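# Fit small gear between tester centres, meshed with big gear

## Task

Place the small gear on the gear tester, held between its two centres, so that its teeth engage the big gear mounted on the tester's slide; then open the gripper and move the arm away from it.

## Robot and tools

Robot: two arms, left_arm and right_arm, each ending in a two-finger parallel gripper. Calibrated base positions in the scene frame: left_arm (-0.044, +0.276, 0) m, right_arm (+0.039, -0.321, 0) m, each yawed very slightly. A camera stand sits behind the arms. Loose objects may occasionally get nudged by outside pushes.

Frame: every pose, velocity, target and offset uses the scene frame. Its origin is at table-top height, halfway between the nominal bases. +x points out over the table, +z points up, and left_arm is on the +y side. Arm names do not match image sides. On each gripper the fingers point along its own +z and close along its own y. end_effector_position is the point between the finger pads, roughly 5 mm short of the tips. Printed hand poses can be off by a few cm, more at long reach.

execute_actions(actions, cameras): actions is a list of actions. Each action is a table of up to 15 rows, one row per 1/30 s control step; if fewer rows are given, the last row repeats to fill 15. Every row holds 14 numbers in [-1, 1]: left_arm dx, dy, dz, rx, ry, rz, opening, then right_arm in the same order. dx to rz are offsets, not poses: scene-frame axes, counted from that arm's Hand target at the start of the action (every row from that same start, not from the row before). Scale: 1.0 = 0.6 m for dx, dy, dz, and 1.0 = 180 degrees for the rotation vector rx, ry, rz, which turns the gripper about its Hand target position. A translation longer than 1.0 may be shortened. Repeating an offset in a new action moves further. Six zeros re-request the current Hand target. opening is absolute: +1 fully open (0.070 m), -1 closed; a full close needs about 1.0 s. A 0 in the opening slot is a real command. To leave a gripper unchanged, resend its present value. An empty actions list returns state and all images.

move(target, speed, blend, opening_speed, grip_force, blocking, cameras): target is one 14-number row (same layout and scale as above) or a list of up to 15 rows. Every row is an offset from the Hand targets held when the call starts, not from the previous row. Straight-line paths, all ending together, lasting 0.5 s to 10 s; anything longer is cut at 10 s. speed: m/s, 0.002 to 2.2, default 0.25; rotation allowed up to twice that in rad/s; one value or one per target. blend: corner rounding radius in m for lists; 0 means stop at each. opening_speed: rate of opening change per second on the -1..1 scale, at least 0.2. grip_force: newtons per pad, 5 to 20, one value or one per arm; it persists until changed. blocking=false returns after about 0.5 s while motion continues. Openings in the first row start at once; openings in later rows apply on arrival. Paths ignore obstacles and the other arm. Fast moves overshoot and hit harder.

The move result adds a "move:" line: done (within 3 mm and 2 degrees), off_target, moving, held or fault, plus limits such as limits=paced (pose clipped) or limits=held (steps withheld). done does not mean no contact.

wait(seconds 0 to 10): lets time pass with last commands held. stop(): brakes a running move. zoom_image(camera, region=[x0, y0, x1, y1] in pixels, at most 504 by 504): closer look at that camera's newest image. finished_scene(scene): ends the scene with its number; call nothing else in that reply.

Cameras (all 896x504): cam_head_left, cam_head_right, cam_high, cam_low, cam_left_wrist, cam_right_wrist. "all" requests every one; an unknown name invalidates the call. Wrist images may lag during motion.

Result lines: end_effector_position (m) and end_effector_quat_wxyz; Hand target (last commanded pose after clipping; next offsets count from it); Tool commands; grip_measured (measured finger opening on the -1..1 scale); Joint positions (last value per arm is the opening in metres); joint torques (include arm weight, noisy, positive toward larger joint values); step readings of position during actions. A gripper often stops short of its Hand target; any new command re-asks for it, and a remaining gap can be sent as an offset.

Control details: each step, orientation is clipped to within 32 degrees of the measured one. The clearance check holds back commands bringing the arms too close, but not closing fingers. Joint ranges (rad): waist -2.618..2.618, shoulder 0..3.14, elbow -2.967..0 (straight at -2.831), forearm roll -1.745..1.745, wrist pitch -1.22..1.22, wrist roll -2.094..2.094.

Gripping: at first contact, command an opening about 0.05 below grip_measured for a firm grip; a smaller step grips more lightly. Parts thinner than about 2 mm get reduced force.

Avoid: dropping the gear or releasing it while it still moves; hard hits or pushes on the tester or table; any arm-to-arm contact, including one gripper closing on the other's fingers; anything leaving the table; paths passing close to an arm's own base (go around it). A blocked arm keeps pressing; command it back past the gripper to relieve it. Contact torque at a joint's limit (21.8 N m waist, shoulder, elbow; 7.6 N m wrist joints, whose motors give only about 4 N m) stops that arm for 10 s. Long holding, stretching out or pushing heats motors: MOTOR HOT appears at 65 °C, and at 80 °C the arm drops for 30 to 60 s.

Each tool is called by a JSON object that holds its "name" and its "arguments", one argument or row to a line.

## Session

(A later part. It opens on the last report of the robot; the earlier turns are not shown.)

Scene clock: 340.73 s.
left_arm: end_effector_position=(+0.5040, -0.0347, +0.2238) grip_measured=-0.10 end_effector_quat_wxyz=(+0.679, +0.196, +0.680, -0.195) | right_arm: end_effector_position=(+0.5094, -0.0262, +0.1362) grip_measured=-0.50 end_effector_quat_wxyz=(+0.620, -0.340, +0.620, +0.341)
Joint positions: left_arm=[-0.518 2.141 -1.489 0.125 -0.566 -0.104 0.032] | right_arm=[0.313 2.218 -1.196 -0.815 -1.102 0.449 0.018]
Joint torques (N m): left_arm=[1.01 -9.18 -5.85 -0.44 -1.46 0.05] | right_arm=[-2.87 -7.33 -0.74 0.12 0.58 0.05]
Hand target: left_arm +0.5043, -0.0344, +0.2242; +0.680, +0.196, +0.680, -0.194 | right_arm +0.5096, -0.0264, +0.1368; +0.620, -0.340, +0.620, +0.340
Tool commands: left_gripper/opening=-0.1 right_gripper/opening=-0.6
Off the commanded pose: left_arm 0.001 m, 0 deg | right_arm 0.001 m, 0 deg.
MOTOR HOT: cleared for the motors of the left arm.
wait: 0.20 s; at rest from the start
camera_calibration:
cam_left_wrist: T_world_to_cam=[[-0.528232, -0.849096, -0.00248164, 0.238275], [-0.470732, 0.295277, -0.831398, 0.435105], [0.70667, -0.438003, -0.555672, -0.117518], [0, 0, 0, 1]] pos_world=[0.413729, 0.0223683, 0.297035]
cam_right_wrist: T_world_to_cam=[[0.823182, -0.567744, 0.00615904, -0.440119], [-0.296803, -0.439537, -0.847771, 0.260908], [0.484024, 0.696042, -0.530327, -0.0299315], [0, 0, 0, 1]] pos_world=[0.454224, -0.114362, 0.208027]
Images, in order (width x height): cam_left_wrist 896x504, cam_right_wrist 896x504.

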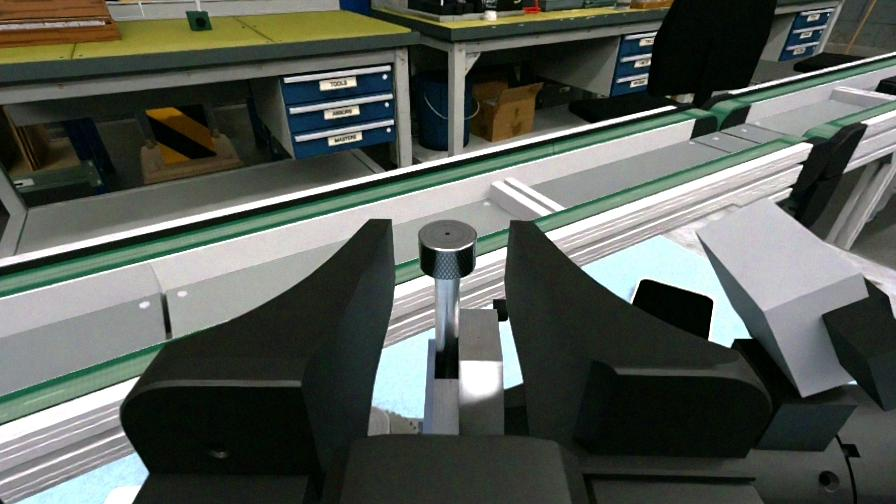

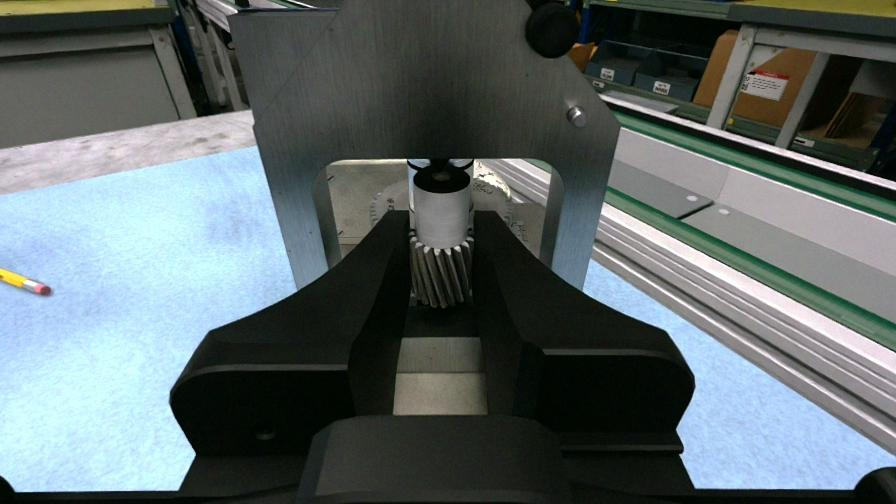

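{"name": "move", "arguments": {
  "target": [
    [0,0,0,0,0,0,-0.1,0.0016,0.0025,0,0,0,0,-0.6],
    [0,0,0,0,0,0,-0.1,0.0016,0.0025,0,0,0,0,-0.6]
  ],
  "speed": 0.03,
  "cameras": ["cam_right_wrist"]
}}

{"name": "zoom_image", "arguments": {
  "camera": "cam_right_wrist",
  "region": [400, 150, 480, 230]
}}

Scene clock: 357.90 s.
left_arm: end_effector_position=(+0.5040, -0.0347, +0.2238) grip_measured=-0.10 end_effector_quat_wxyz=(+0.679, +0.196, +0.680, -0.195) | right_arm: end_effector_position=(+0.5102, -0.0251, +0.1367) grip_measured=-0.50 end_effector_quat_wxyz=(+0.620, -0.340, +0.619, +0.340)
Joint positions: left_arm=[-0.518 2.141 -1.489 0.125 -0.566 -0.104 0.031] | right_arm=[0.315 2.22 -1.203 -0.815 -1.099 0.45 0.018]
Joint torques (N m): left_arm=[1.09 -9.13 -5.91 -0.43 -1.46 0.05] | right_arm=[0.07 -5.26 -5.41 1.06 1.02 0.34]
Hand target: left_arm +0.5043, -0.0344, +0.2242; +0.680, +0.196, +0.680, -0.194 | right_arm +0.5106, -0.0249, +0.1368; +0.620, -0.340, +0.620, +0.340
Off the commanded pose: left_arm 0.001 m, 0 deg | right_arm 0.000 m, 0 deg.
move: done
camera_calibration:
cam_right_wrist: T_world_to_cam=[[0.823477, -0.567291, 0.00810036, -0.44064], [-0.294867, -0.440138, -0.848134, 0.261093], [0.484705, 0.696031, -0.529719, -0.0313095], [0, 0, 0, 1]] pos_world=[0.45502, -0.113262, 0.208426]
Images, in order (width x height): cam_right_wrist 896x504.

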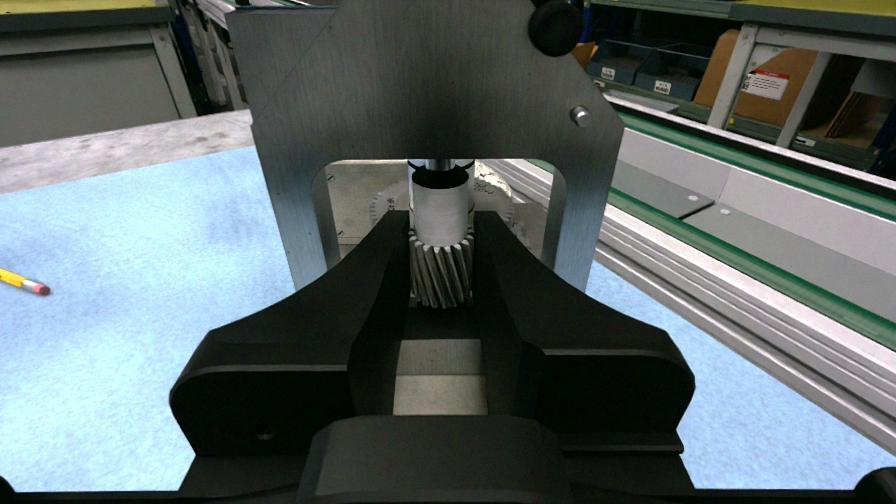

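Scaled by 6.300 from the camera's 896x504 image, which has a finer 1280x720 frame.

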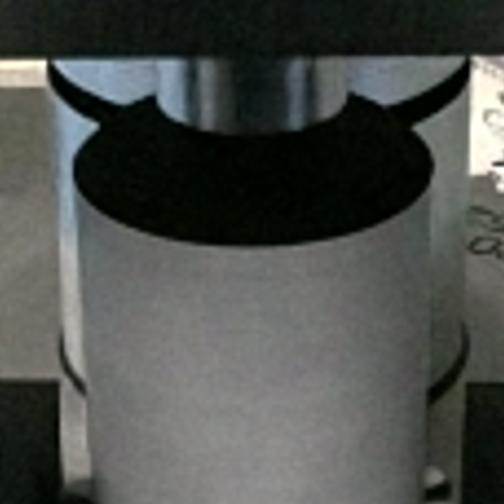

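{"name": "move", "arguments": {
  "target": [
    [0,0,0,0,0,0,0.4,0,0,0,0,0,0,-0.2],
    [-0.1405,0.0895,0.003,0,0,0,0.4,-0.0806,-0.1265,0.003,0,0,0,-0.2]
  ],
  "speed": [0.1,0.15],
  "opening_speed": 0.7,
  "cameras": ["cam_right_wrist","cam_left_wrist"]
}}

{"name": "zoom_image", "arguments": {
  "camera": "cam_right_wrist",
  "region": [390, 50, 510, 210]
}}

{"name": "zoom_image", "arguments": {
  "camera": "cam_left_wrist",
  "region": [400, 100, 520, 360]
}}

Scene clock: 367.10 s.
left_arm: end_effector_position=(+0.4196, +0.0193, +0.2265) grip_measured=+0.40 end_effector_quat_wxyz=(+0.680, +0.195, +0.680, -0.195) | right_arm: end_effector_position=(+0.4621, -0.1010, +0.1393) grip_measured=-0.20 end_effector_quat_wxyz=(+0.610, -0.344, +0.633, +0.330)
Joint positions: left_arm=[-0.494 1.842 -0.988 0.13 -0.771 -0.093 0.049] | right_arm=[0.129 2.046 -0.895 -0.961 -1.222 0.408 0.028]
Joint torques (N m): left_arm=[0.88 -5.86 -5.23 -0.07 -1.22 0.24] | right_arm=[0.57 -7.66 -3.93 0.34 -0.88 0.2]
Hand target: left_arm +0.4200, +0.0193, +0.2260; +0.680, +0.196, +0.680, -0.194 | right_arm +0.4622, -0.1008, +0.1386; +0.620, -0.340, +0.620, +0.340
Off the commanded pose: left_arm 0.001 m, 0 deg | right_arm 0.001 m, 2 deg.
joint read past its limit (right arm) — joint 5 (wrist pitch), lower limit.
joint sent to its limit (right arm) — joint 5 (wrist pitch), lower limit. The joint targets still meet the commanded pose.
move: done
camera_calibration:
cam_left_wrist: T_world_to_cam=[[-0.527632, -0.849471, -0.00162106, 0.239153], [-0.469883, 0.293448, -0.832525, 0.38162], [0.707682, -0.438505, -0.553985, -0.033522], [0, 0, 0, 1]] pos_world=[0.329225, 0.0764685, 0.299525]
cam_right_wrist: T_world_to_cam=[[0.817339, -0.576068, 0.0100688, -0.442424], [-0.316826, -0.463979, -0.827251, 0.22053], [0.481225, 0.672955, -0.561742, 0.0499524], [0, 0, 0, 1]] pos_world=[0.407442, -0.186161, 0.214949]
Images, in order (width x height): cam_left_wrist 896x504, cam_right_wrist 896x504.

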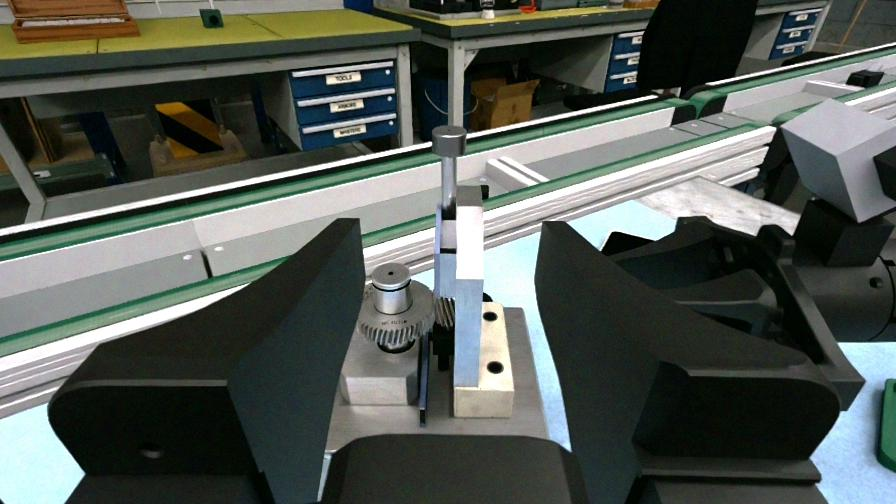

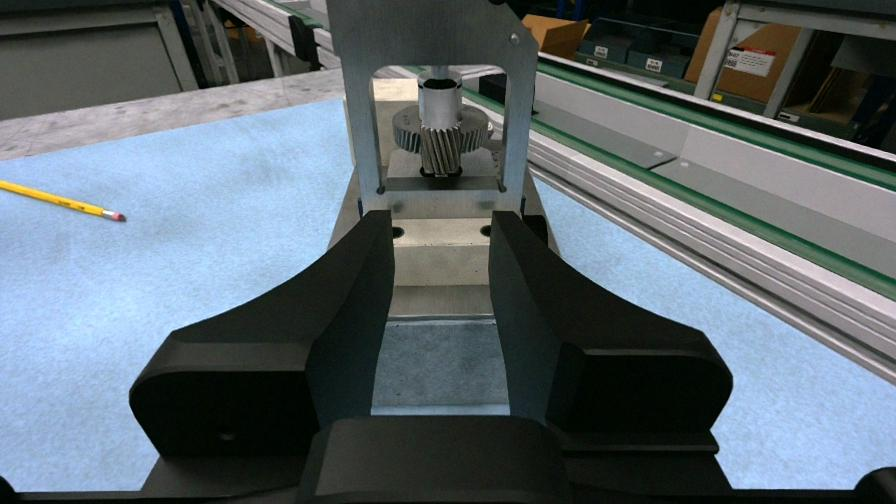

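Scaled by 3.150 from the camera's 896x504 image, which has a finer 1280x720 frame.

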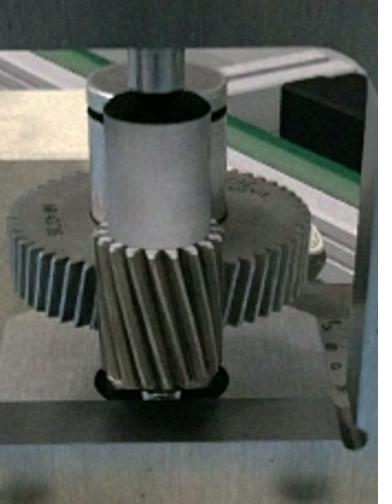

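Scaled by 1.938 from the camera's 896x504 image, which has a finer 1280x720 frame.

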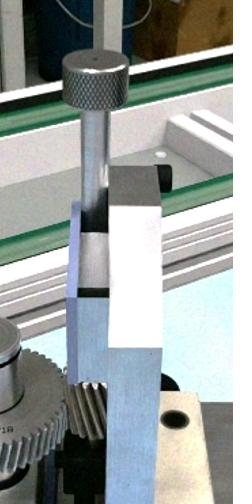

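{"name": "finished_scene", "arguments": {
  "scene": 2
}}

The scene is finished: the task was done.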